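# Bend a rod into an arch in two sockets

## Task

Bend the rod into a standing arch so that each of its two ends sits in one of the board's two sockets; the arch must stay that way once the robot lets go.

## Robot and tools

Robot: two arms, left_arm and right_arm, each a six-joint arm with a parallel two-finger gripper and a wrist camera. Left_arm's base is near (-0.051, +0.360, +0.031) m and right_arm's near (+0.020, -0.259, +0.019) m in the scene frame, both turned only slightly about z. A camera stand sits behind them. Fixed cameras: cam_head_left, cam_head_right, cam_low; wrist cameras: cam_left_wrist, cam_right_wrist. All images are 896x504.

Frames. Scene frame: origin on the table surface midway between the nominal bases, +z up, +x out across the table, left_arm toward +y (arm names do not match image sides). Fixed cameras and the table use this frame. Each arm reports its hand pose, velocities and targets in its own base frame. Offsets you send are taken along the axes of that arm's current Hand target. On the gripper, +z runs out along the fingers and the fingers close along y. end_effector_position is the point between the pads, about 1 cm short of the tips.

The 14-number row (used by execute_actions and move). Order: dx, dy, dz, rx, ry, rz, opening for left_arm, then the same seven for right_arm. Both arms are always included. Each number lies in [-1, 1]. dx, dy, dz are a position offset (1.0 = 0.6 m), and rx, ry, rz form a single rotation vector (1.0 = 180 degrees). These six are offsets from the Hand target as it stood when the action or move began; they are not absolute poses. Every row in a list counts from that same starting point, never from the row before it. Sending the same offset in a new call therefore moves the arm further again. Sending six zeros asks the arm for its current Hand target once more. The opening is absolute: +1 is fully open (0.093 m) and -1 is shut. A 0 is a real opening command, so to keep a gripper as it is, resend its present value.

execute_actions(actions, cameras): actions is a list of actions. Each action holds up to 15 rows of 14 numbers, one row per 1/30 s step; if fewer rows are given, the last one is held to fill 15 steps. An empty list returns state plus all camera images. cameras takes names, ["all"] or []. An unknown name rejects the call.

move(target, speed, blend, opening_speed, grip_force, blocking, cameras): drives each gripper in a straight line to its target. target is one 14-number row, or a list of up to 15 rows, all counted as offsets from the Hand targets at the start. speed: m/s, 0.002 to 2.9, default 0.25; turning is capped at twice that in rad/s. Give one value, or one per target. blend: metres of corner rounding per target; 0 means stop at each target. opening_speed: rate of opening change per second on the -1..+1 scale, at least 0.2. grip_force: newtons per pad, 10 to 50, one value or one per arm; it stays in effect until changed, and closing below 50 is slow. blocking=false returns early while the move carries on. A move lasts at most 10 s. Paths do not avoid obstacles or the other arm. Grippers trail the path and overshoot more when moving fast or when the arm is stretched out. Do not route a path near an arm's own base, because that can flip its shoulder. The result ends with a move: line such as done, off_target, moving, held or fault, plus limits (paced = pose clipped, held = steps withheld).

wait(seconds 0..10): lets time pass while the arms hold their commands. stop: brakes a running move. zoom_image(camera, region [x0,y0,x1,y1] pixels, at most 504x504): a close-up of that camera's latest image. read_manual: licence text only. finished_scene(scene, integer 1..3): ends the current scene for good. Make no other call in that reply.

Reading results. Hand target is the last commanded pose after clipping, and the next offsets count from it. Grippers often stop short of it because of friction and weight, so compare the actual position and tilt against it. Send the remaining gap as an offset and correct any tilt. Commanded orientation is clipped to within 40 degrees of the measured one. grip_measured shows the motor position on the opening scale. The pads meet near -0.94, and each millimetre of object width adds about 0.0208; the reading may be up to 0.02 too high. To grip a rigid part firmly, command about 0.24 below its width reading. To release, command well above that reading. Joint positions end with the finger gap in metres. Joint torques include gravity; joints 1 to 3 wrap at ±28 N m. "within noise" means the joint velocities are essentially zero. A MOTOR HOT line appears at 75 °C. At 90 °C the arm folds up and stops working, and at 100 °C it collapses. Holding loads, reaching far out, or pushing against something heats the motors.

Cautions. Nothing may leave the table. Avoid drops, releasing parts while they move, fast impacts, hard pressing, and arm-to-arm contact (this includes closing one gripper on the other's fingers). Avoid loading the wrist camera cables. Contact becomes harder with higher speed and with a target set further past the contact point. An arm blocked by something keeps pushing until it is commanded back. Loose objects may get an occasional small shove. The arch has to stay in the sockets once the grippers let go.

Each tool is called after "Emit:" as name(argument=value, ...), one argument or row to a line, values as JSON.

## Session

Emit:
execute_actions(
  actions=[],
  cameras=["cam_head_left"],
)

Scene clock: 0.00 s.
left_arm: end_effector_position=(+0.3289, -0.1055, +0.1877) grip_measured=+1.000 end_effector_quat_wxyz=(+0.582, +0.122, +0.778, -0.204) | right_arm: end_effector_position=(+0.2544, +0.0889, +0.2072) grip_measured=+1.000 end_effector_quat_wxyz=(+0.671, -0.023, +0.740, +0.038)
Joint positions: left_arm=[-0.152 1.011 0.406 0.348 0.329 -0.097 0.093] | right_arm=[0.705 0.507 0.23 0.157 0.614 0.095 0.093]
Joint velocities: within noise
Joint torques (N m): no reading
Heat: left arm: 30 °C; right arm: 29 °C.
Hand target: left_arm +0.3308, -0.1058, +0.1962; +0.591, +0.123, +0.771, -0.203 | right_arm +0.2550, +0.0894, +0.2163; +0.678, -0.017, +0.734, +0.044
Tool commands: left_gripper/opening=+1.0 right_gripper/opening=+1.0
Images, in order (width x height): cam_head_left 896x504.

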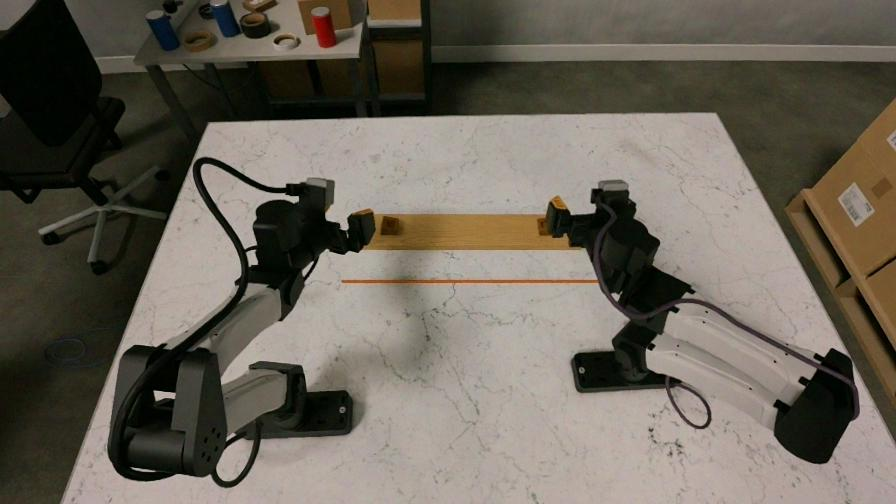

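Emit:
move(
  target=[0.170,0.010,-0.021,0.118,0.549,0.409,1,0.180,-0.101,-0.086,-0.243,0.515,-0.488,1],
  cameras=["cam_left_wrist","cam_right_wrist"],
  speed=0.4,
)

Scene clock: 10.97 s.
left_arm: end_effector_position=(+0.2918, -0.0989, +0.0977) grip_measured=+1.000 end_effector_quat_wxyz=(-0.175, +0.686, +0.682, +0.180) | right_arm: end_effector_position=(+0.1948, +0.0252, +0.1034) grip_measured=+1.000 end_effector_quat_wxyz=(+0.187, +0.673, -0.693, +0.177)
Joint positions: left_arm=[-0.557 1.935 1.519 -1.433 -0.431 0.958 0.093] | right_arm=[0.503 1.501 1.035 -1.394 0.44 -0.973 0.093]
Joint torques (N m): left_arm=[-0.25 -5.76 6.54 -0.42 -0.37 0.04] | right_arm=[0.68 -3.54 9.48 -0.35 0.18 -0.15]
Heat: left arm: 31 °C; right arm: 32 °C.
Hand target: left_arm +0.2949, -0.0999, +0.0998; -0.180, +0.691, +0.675, +0.185 | right_arm +0.2002, +0.0282, +0.1100; +0.185, +0.678, -0.687, +0.182
Off the commanded pose: left_arm 0.004 m, 1 deg | right_arm 0.009 m, 1 deg.
move: done
Images, in order (width x height): cam_left_wrist 896x504, cam_right_wrist 896x504.

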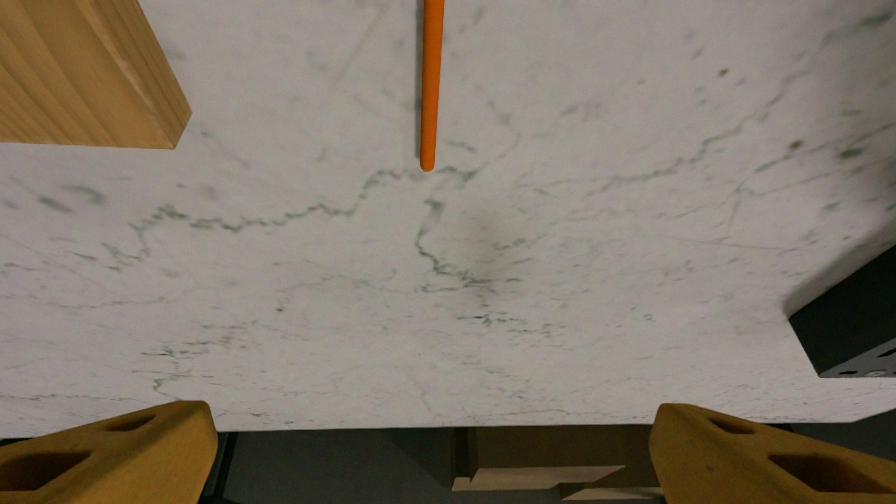

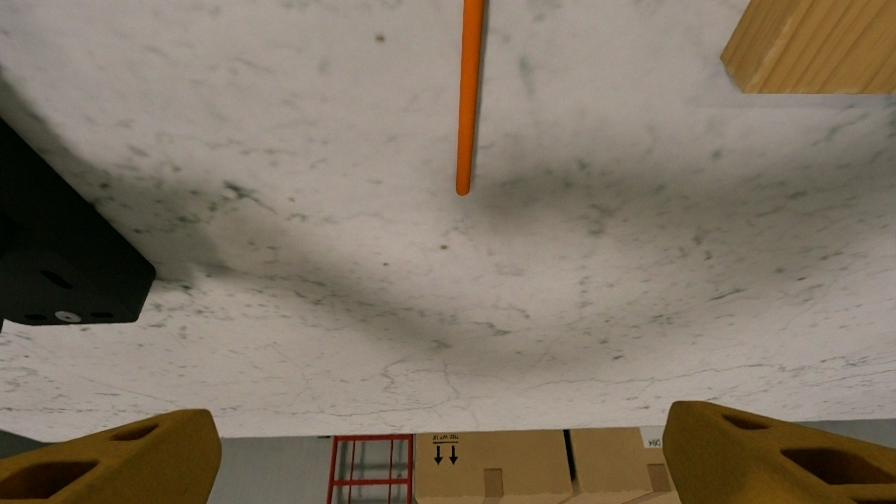

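Emit:
move(
  target=[
    [-0.088,0.0067,0.152,0,0,0,-0.2,-0.083,-0.0133,0.168,0,0,0,-0.2],
    [-0.1007,0.0067,0.1747,0,0,0,-0.2,-0.0953,-0.0133,0.1913,0,0,0,-0.2],
    [-0.1007,0.0067,0.1747,0,0,0,-1,-0.0953,-0.0133,0.1913,0,0,0,-1],
  ],
  speed=[0.2,0.05,0.05],
  blend=[0.01,0,0],
  opening_speed=1,
  cameras=["cam_left_wrist","cam_right_wrist"],
)

Scene clock: 18.83 s.
left_arm: end_effector_position=(+0.3029, -0.1016, -0.0133) grip_measured=-0.943 end_effector_quat_wxyz=(-0.170, +0.688, +0.679, +0.193) | right_arm: end_effector_position=(+0.2054, +0.0205, -0.0110) grip_measured=-0.966 end_effector_quat_wxyz=(+0.190, +0.679, -0.686, +0.182)
Joint positions: left_arm=[-0.557 2.114 1.308 -1.028 -0.454 0.965 0] | right_arm=[0.472 1.744 0.773 -0.876 0.462 -1.024 0]
Joint torques (N m): left_arm=[0.39 -5.78 3.33 -0.22 -0.19 0.02] | right_arm=[-0.54 -3.82 3.78 0.25 0.1 -0.12]
Heat: left arm: 32 °C; right arm: 32 °C.
Hand target: left_arm +0.2991, -0.1001, -0.0211; -0.180, +0.691, +0.675, +0.185 | right_arm +0.2079, +0.0202, -0.0180; +0.185, +0.679, -0.687, +0.182
Off the commanded pose: left_arm 0.009 m, 2 deg | right_arm 0.007 m, 1 deg.
move: done; blend cut to 0.0079 m at target 1
Images, in order (width x height): cam_left_wrist 896x504, cam_right_wrist 896x504.

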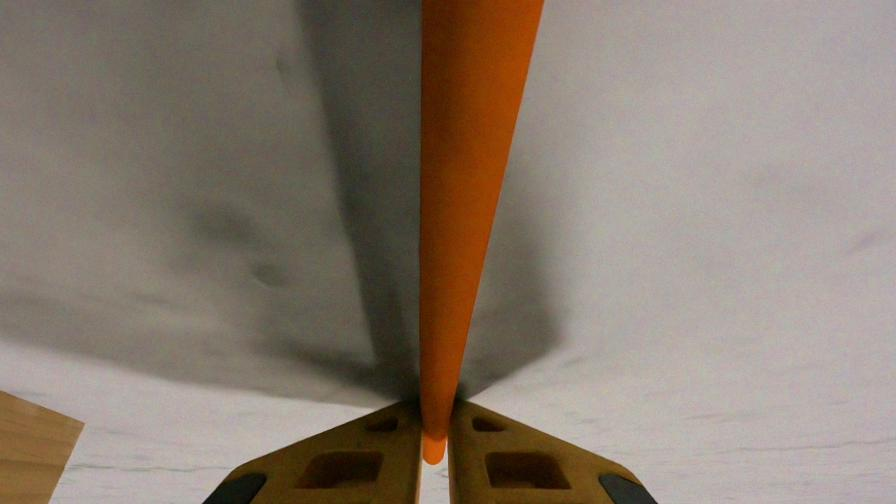

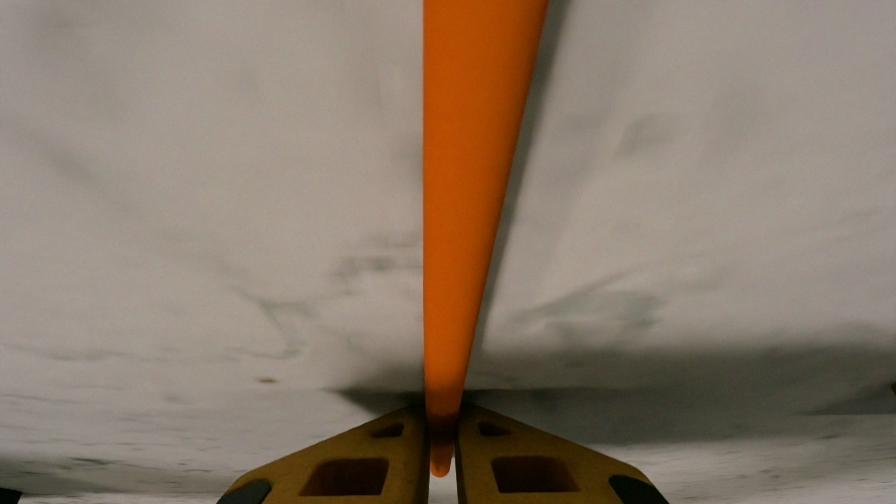

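Emit:
move(
  target=[
    [0.0417,0,-0.0722,0,-0.04,0,-1,0.0417,0,-0.0722,0,-0.04,0,-1],
    [0.088,0.202,-0.2765,0,-0.222,0,-1,0.065,-0.227,-0.286,0,-0.222,0,-1],
  ],
  speed=0.15,
  blend=0.02,
  cameras=["all"],
)

Emit:
zoom_image(
  camera="cam_head_left",
  region=[370, 200, 420, 250],
)

Emit:
zoom_image(
  camera="cam_head_left",
  region=[520, 200, 570, 250],
)

Emit:
zoom_image(
  camera="cam_low",
  region=[290, 160, 490, 280],
)

Scene clock: 28.27 s.
left_arm: end_effector_position=(+0.4174, -0.1117, +0.1487) grip_measured=-0.958 end_effector_quat_wxyz=(+0.026, +0.703, +0.710, -0.017) | right_arm: end_effector_position=(+0.3378, +0.0475, +0.1437) grip_measured=-0.974 end_effector_quat_wxyz=(-0.019, +0.693, -0.721, -0.026)
Joint positions: left_arm=[-0.24 2.235 2.273 -1.581 0.056 1.321 0] | right_arm=[0.108 1.838 1.667 -1.402 -0.065 -1.424 0]
Joint torques (N m): left_arm=[-1.57 -7.42 7.25 0.36 1.2 0.04] | right_arm=[1.1 -6.06 10.37 0.36 -1.43 -0.17]
Heat: left arm: 33 °C; right arm: 32 °C.
Hand target: left_arm +0.4192, -0.1399, +0.1491; +0.062, +0.713, +0.696, -0.062 | right_arm +0.3450, +0.0705, +0.1500; -0.061, +0.700, -0.709, -0.061
Off the commanded pose: left_arm 0.028 m, 7 deg | right_arm 0.025 m, 6 deg.
joint read past its limit (left arm) — joint 4 (wrist pitch), lower limit.
joint sent to its limit (left arm) — joint 4 (wrist pitch), lower limit. The joint targets still meet the commanded pose.
move: off_target (left_arm, right_arm)

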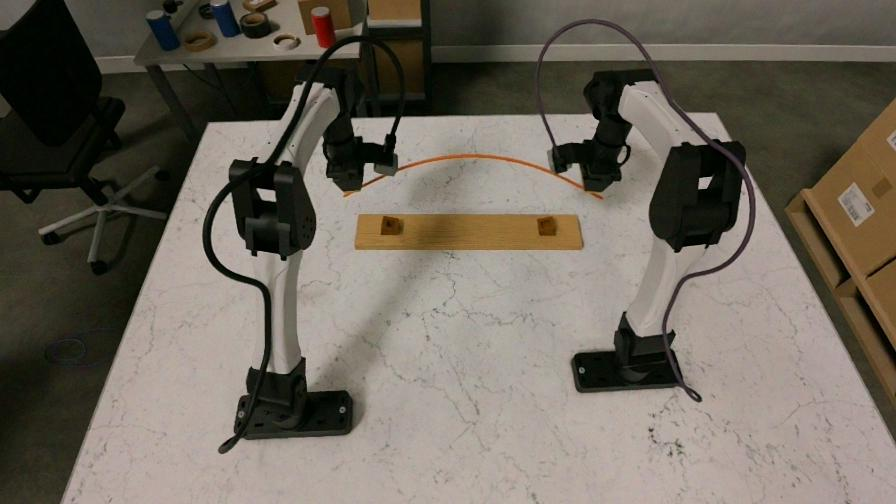

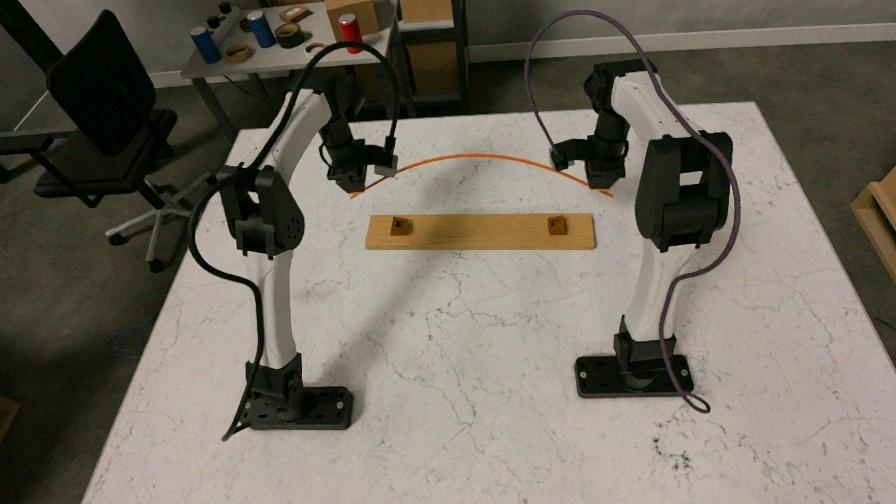

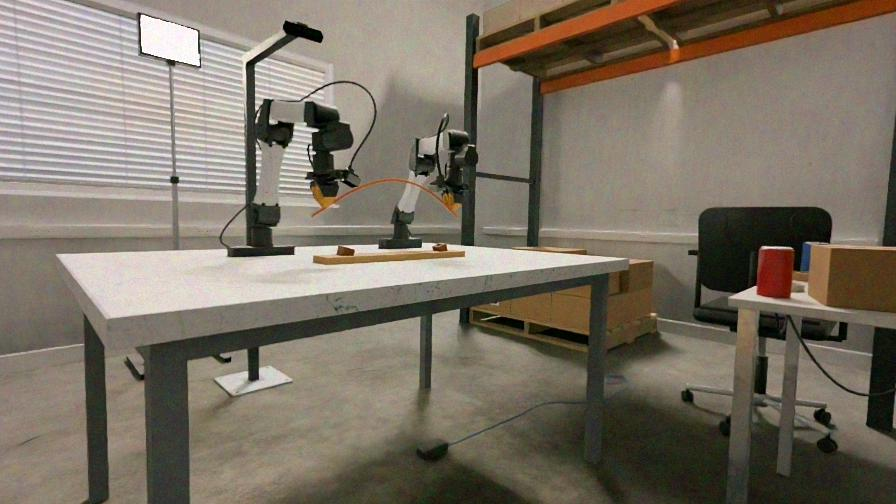

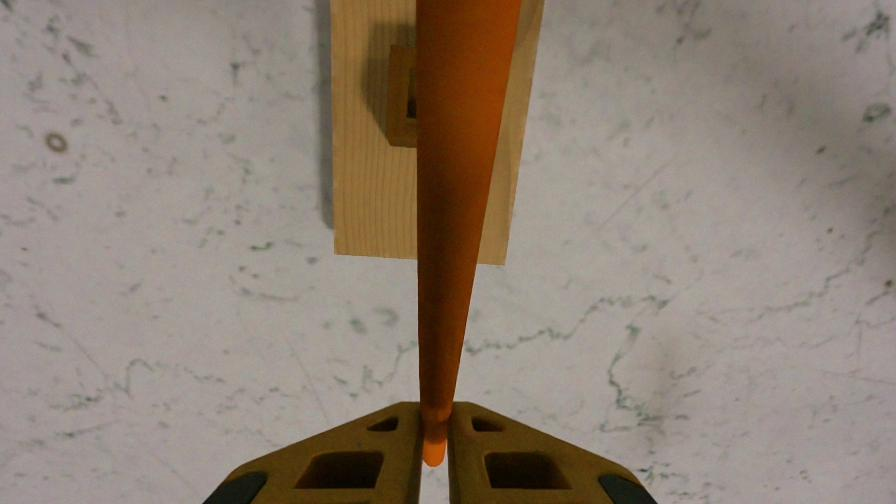

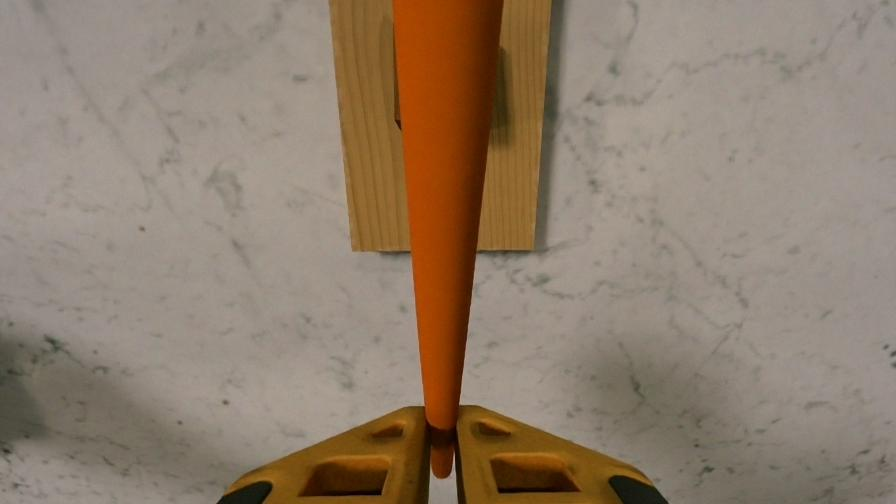

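Scaled by 10.080.

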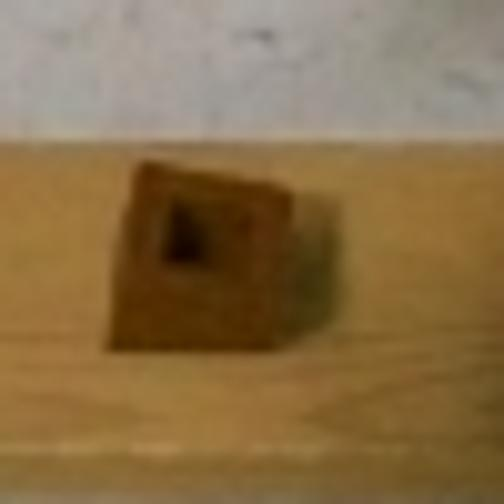

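Scaled by 10.080.

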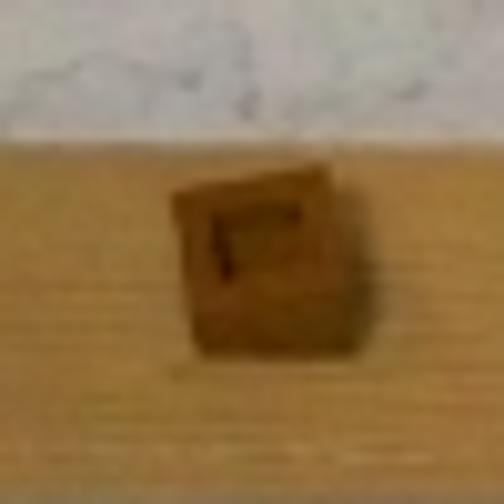

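Scaled by 2.520.

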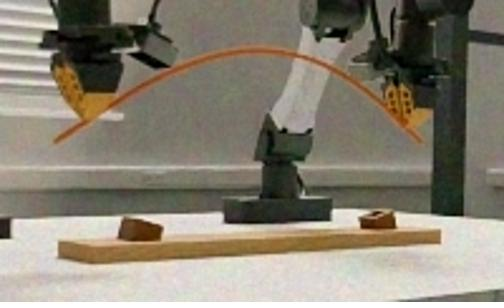

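Emit:
move(
  target=[-0.117,0.0045,0.126,0,-0.21,0,-1,-0.163,0.0075,0.130,0,-0.21,0,-1],
  speed=0.15,
  cameras=["all"],
)

Emit:
zoom_image(
  camera="cam_head_left",
  region=[370, 200, 420, 250],
)

Emit:
zoom_image(
  camera="cam_head_left",
  region=[520, 200, 570, 250],
)

Emit:
zoom_image(
  camera="cam_low",
  region=[300, 180, 480, 280],
)

Scene clock: 37.17 s.
left_arm: end_effector_position=(+0.4221, -0.1853, +0.0551) grip_measured=-0.958 end_effector_quat_wxyz=(+0.227, +0.645, +0.681, -0.262) | right_arm: end_effector_position=(+0.3457, +0.1434, +0.0815) grip_measured=-0.974 end_effector_quat_wxyz=(+0.250, -0.632, +0.693, +0.239)
Joint positions: left_arm=[-0.176 2.23 1.727 -0.956 0.701 1.301 0] | right_arm=[0.101 1.846 1.264 -0.845 -0.695 -1.326 0]
Joint torques (N m): left_arm=[-4.4 -12.36 4.66 0.81 1.65 -0.15] | right_arm=[4.59 -6.41 6.17 0.99 -2.05 -0.05]
Heat: left arm: 36 °C; right arm: 33 °C.
Hand target: left_arm +0.4200, -0.2223, +0.0870; +0.284, +0.654, +0.638, -0.290 | right_arm +0.3418, +0.1804, +0.0900; +0.288, -0.642, +0.651, +0.284
Off the commanded pose: left_arm 0.049 m, 9 deg | right_arm 0.038 m, 8 deg.
move: off_target (left_arm, right_arm)

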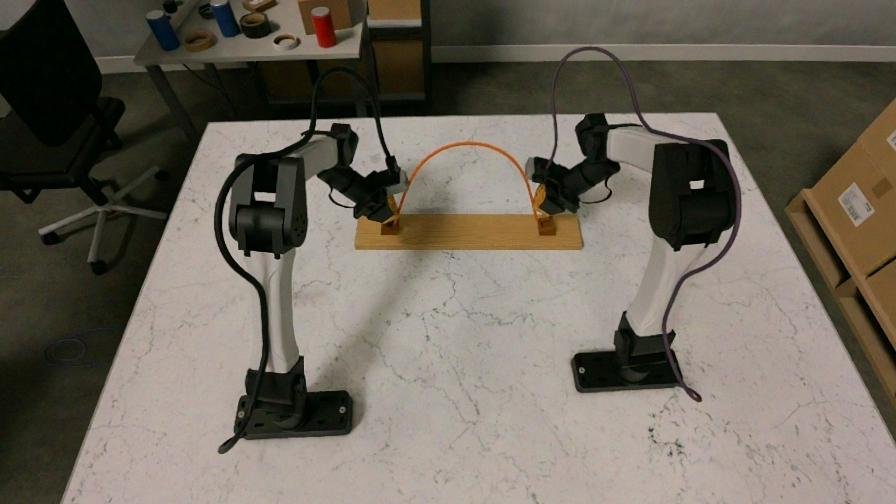

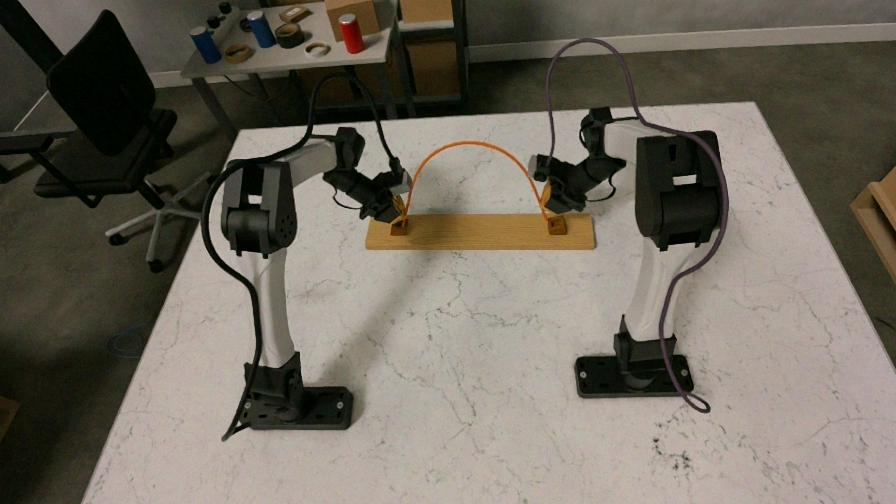

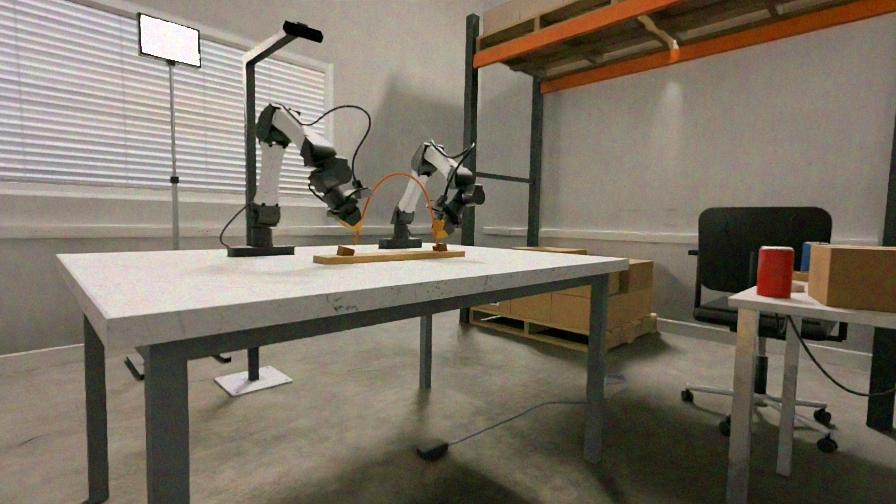

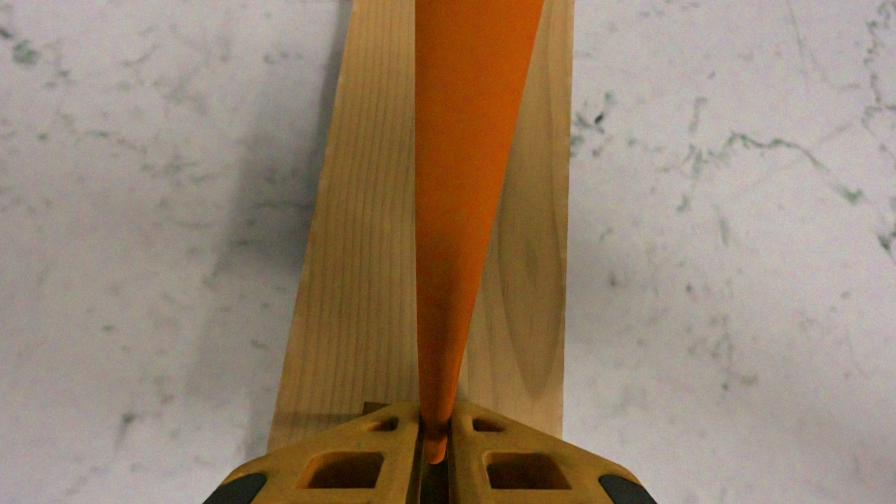

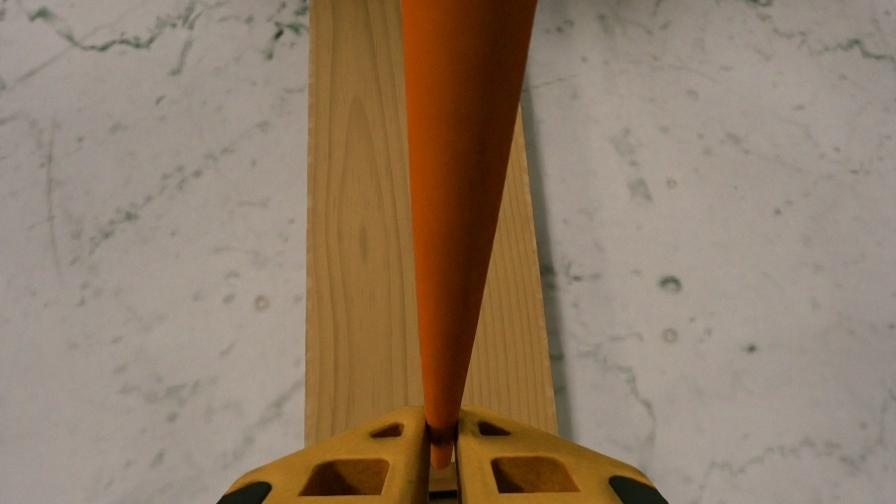

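Scaled by 10.080.

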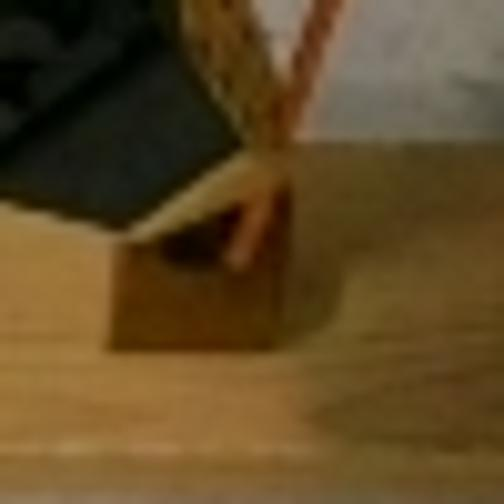

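Scaled by 10.080.

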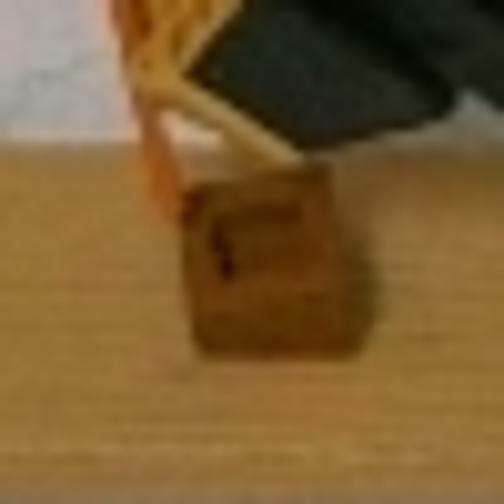

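Scaled by 2.800.

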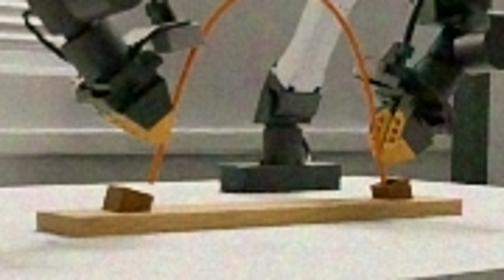

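Emit:
move(
  target=[0.0085,0.003,-0.019,0,0,0,-1,0.029,-0.0035,-0.032,0,0,0,-1],
  speed=0.1,
  cameras=["cam_head_left","cam_low","cam_left_wrist","cam_right_wrist"],
)

Emit:
zoom_image(
  camera="cam_head_left",
  region=[370, 200, 420, 250],
)

Emit:
zoom_image(
  camera="cam_head_left",
  region=[520, 200, 570, 250],
)

Emit:
zoom_image(
  camera="cam_low",
  region=[300, 180, 480, 280],
)

Scene clock: 44.03 s.
left_arm: end_effector_position=(+0.4231, -0.1834, +0.0564) grip_measured=-0.958 end_effector_quat_wxyz=(+0.232, +0.645, +0.678, -0.265) | right_arm: end_effector_position=(+0.3460, +0.1309, +0.0795) grip_measured=-0.974 end_effector_quat_wxyz=(-0.257, +0.640, -0.683, -0.240)
Joint positions: left_arm=[-0.168 2.23 1.727 -0.956 0.713 1.31 0] | right_arm=[0.06 1.856 1.264 -0.868 -0.712 -1.405 0]
Joint torques (N m): left_arm=[-2.5 -12.45 5.74 0.55 1.56 0.05] | right_arm=[2.06 -6.19 7.76 0.55 -1.94 -0.16]
Heat: left arm: 38 °C; right arm: 32 °C.
Hand target: left_arm +0.4221, -0.2105, +0.0909; +0.284, +0.654, +0.638, -0.290 | right_arm +0.3436, +0.1545, +0.0901; -0.288, +0.642, -0.651, -0.284
Off the commanded pose: left_arm 0.044 m, 8 deg | right_arm 0.026 m, 7 deg.
move: off_target (left_arm, right_arm)
Images, in order (width x height): cam_head_left 896x504, cam_low 896x504, cam_left_wrist 896x504, cam_right_wrist 896x504.

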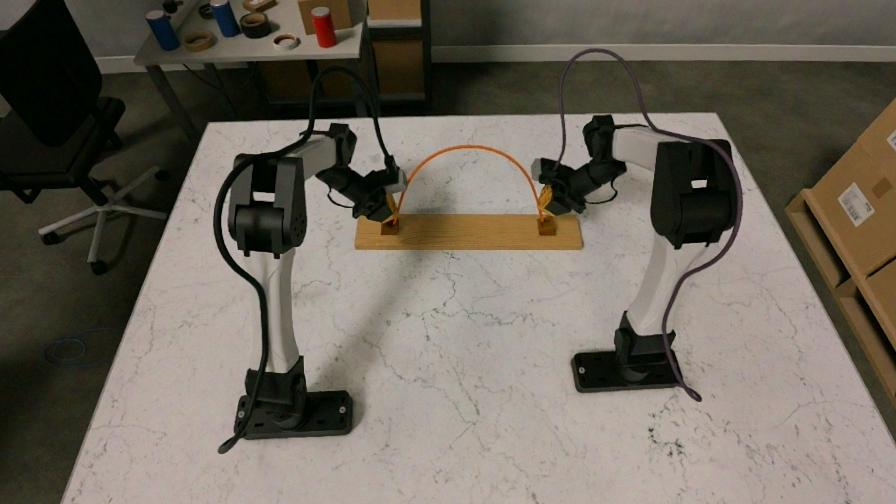

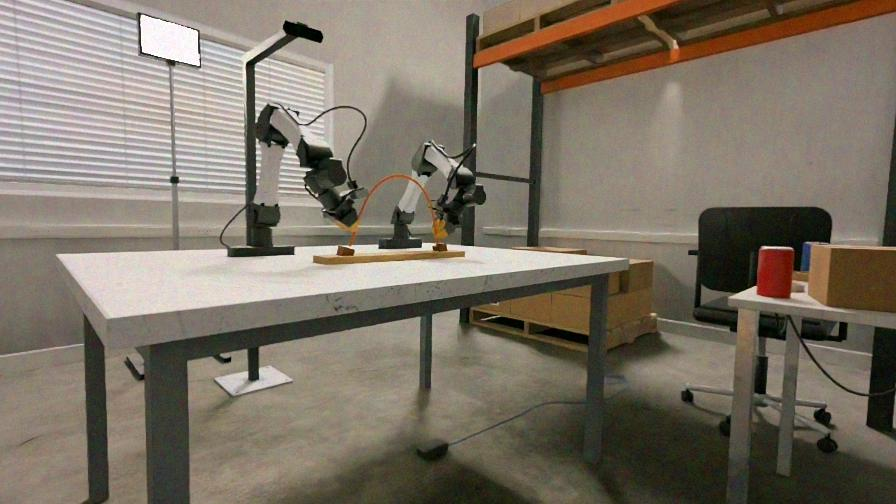

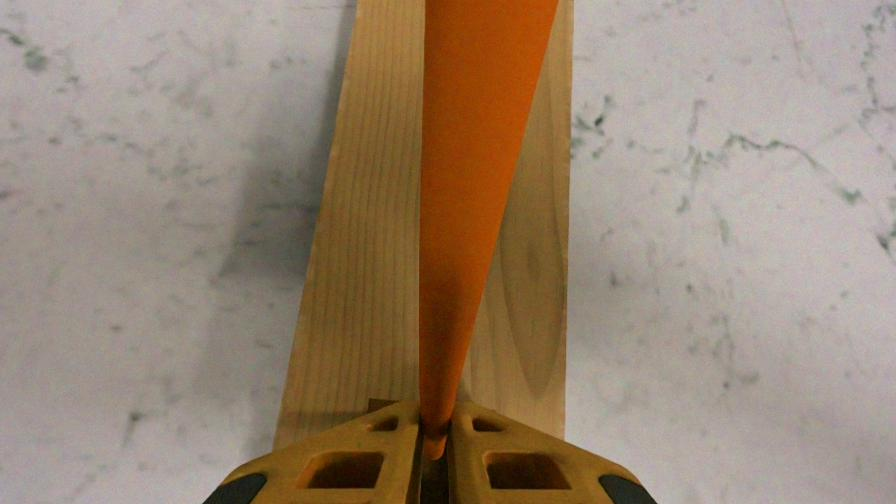

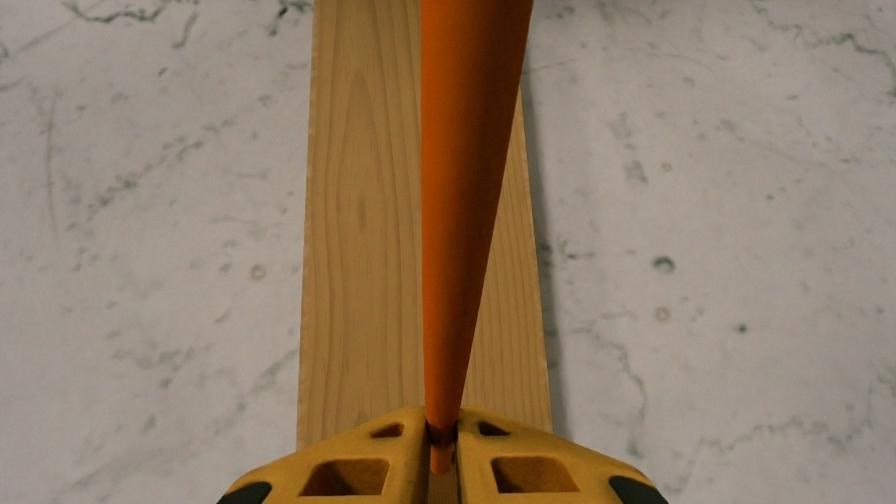

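Scaled by 10.080.

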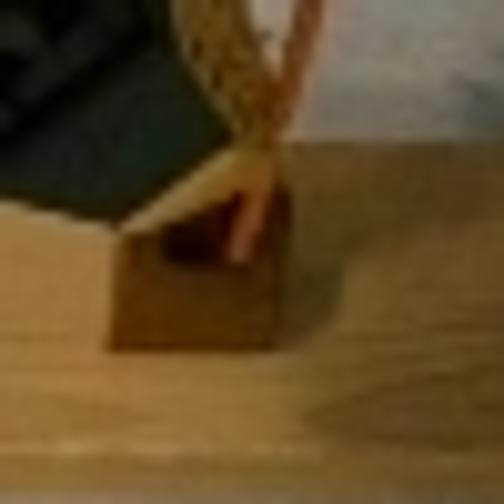

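Scaled by 10.080.

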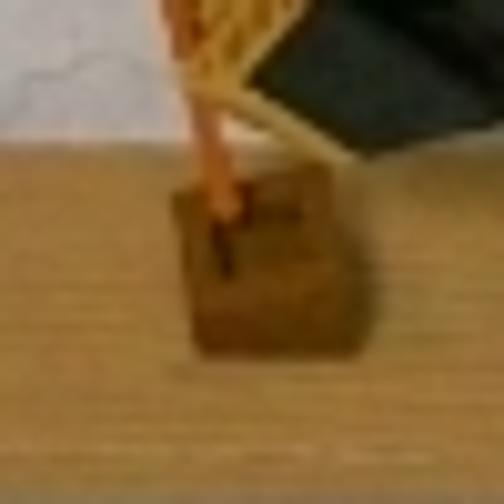

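Scaled by 2.800.

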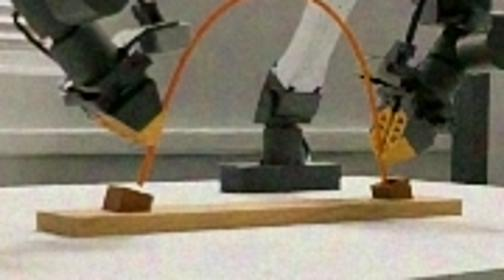

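Emit:
move(
  target=[0.044,0.005,0.026,0,0,0,-1,0.0567,0,0.0243,0,0,0,-1],
  speed=0.06,
  cameras=["cam_head_left","cam_low","cam_left_wrist","cam_right_wrist"],
)

Emit:
zoom_image(
  camera="cam_head_left",
  region=[370, 200, 420, 250],
)

Emit:
zoom_image(
  camera="cam_head_left",
  region=[520, 200, 570, 250],
)

Emit:
zoom_image(
  camera="cam_low",
  region=[300, 180, 480, 280],
)

Emit:
zoom_image(
  camera="cam_left_wrist",
  region=[380, 390, 490, 500],
)

Emit:
zoom_image(
  camera="cam_right_wrist",
  region=[390, 400, 490, 500],
)

Scene clock: 49.37 s.
left_arm: end_effector_position=(+0.4280, -0.1815, +0.0511) grip_measured=-0.958 end_effector_quat_wxyz=(+0.250, +0.649, +0.670, -0.259) | right_arm: end_effector_position=(+0.3439, +0.1276, +0.0626) grip_measured=-0.974 end_effector_quat_wxyz=(-0.270, +0.636, -0.673, -0.264)
Joint positions: left_arm=[-0.158 2.23 1.696 -0.896 0.726 1.327 0] | right_arm=[0.029 1.903 1.227 -0.83 -0.772 -1.46 0]
Joint torques (N m): left_arm=[-2.11 -9.13 4.48 0.76 1.44 0.08] | right_arm=[1.85 -5.01 4.68 0.89 -1.34 -0.21]
Heat: left arm: 40 °C; right arm: 32 °C.
Hand target: left_arm +0.4253, -0.2043, +0.0608; +0.284, +0.654, +0.638, -0.290 | right_arm +0.3434, +0.1423, +0.0551; -0.288, +0.642, -0.651, -0.284
Off the commanded pose: left_arm 0.025 m, 6 deg | right_arm 0.017 m, 4 deg.
move: off_target (left_arm, right_arm)
Images, in order (width x height): cam_head_left 896x504, cam_low 896x504, cam_left_wrist 896x504, cam_right_wrist 896x504.

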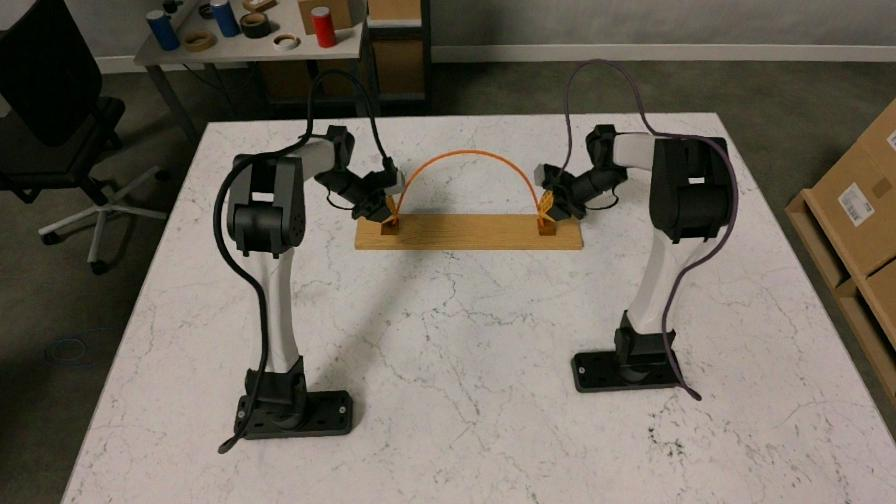

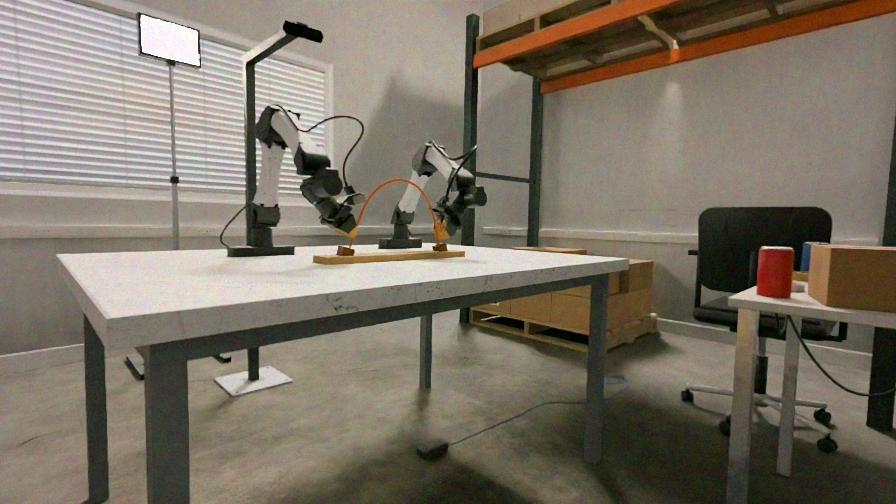

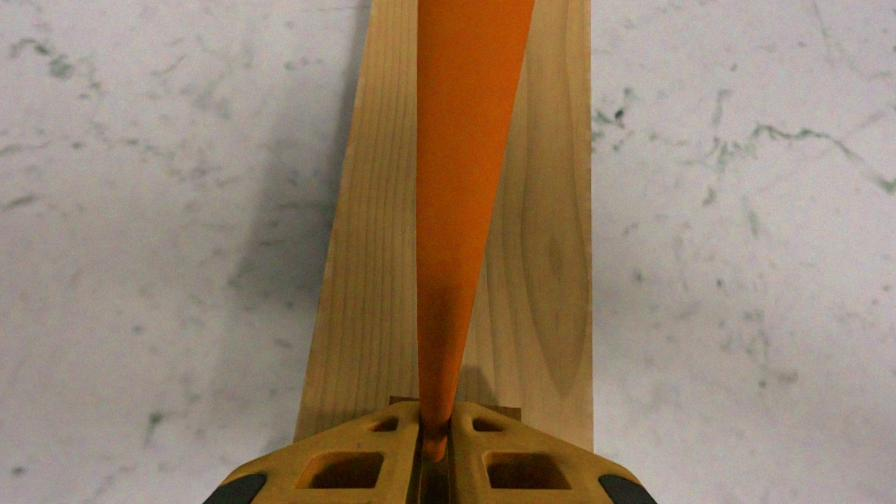

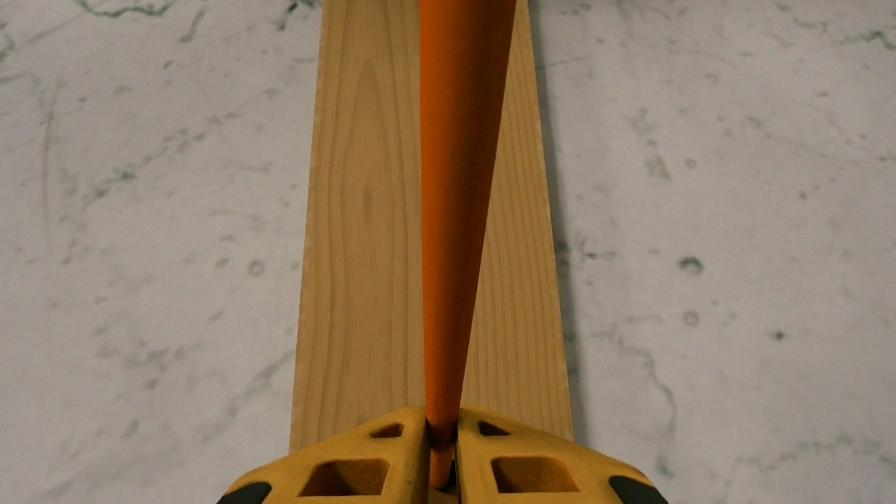

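Scaled by 10.080.

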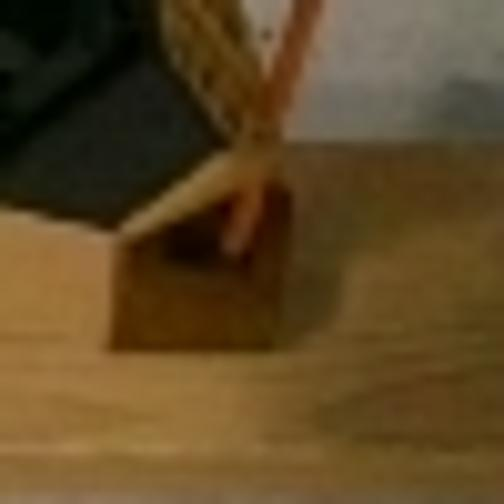

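Scaled by 10.080.

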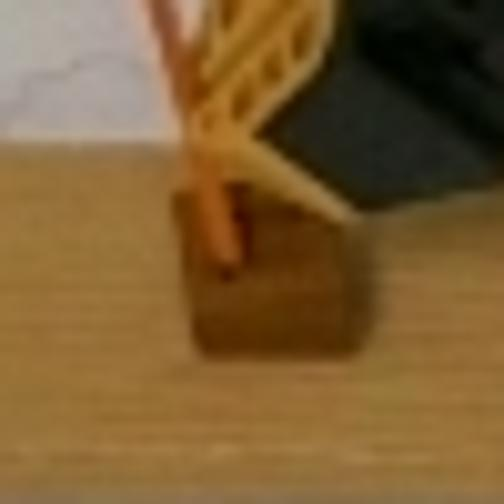

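Scaled by 2.800.

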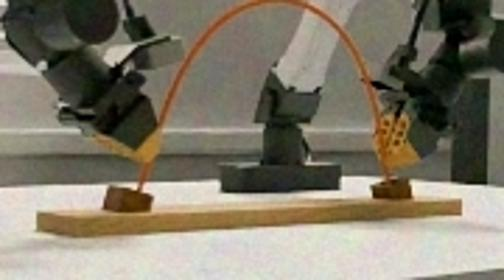

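Scaled by 4.582.

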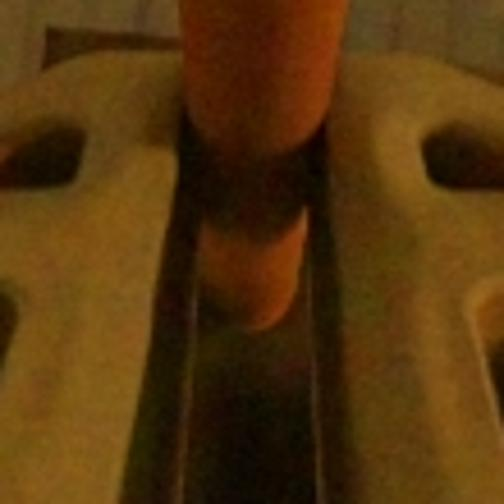

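Scaled by 5.040.

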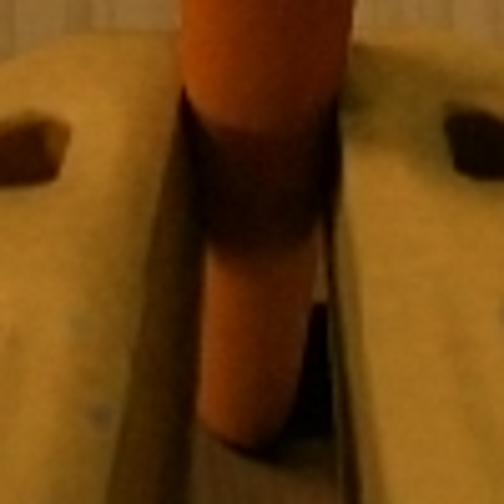

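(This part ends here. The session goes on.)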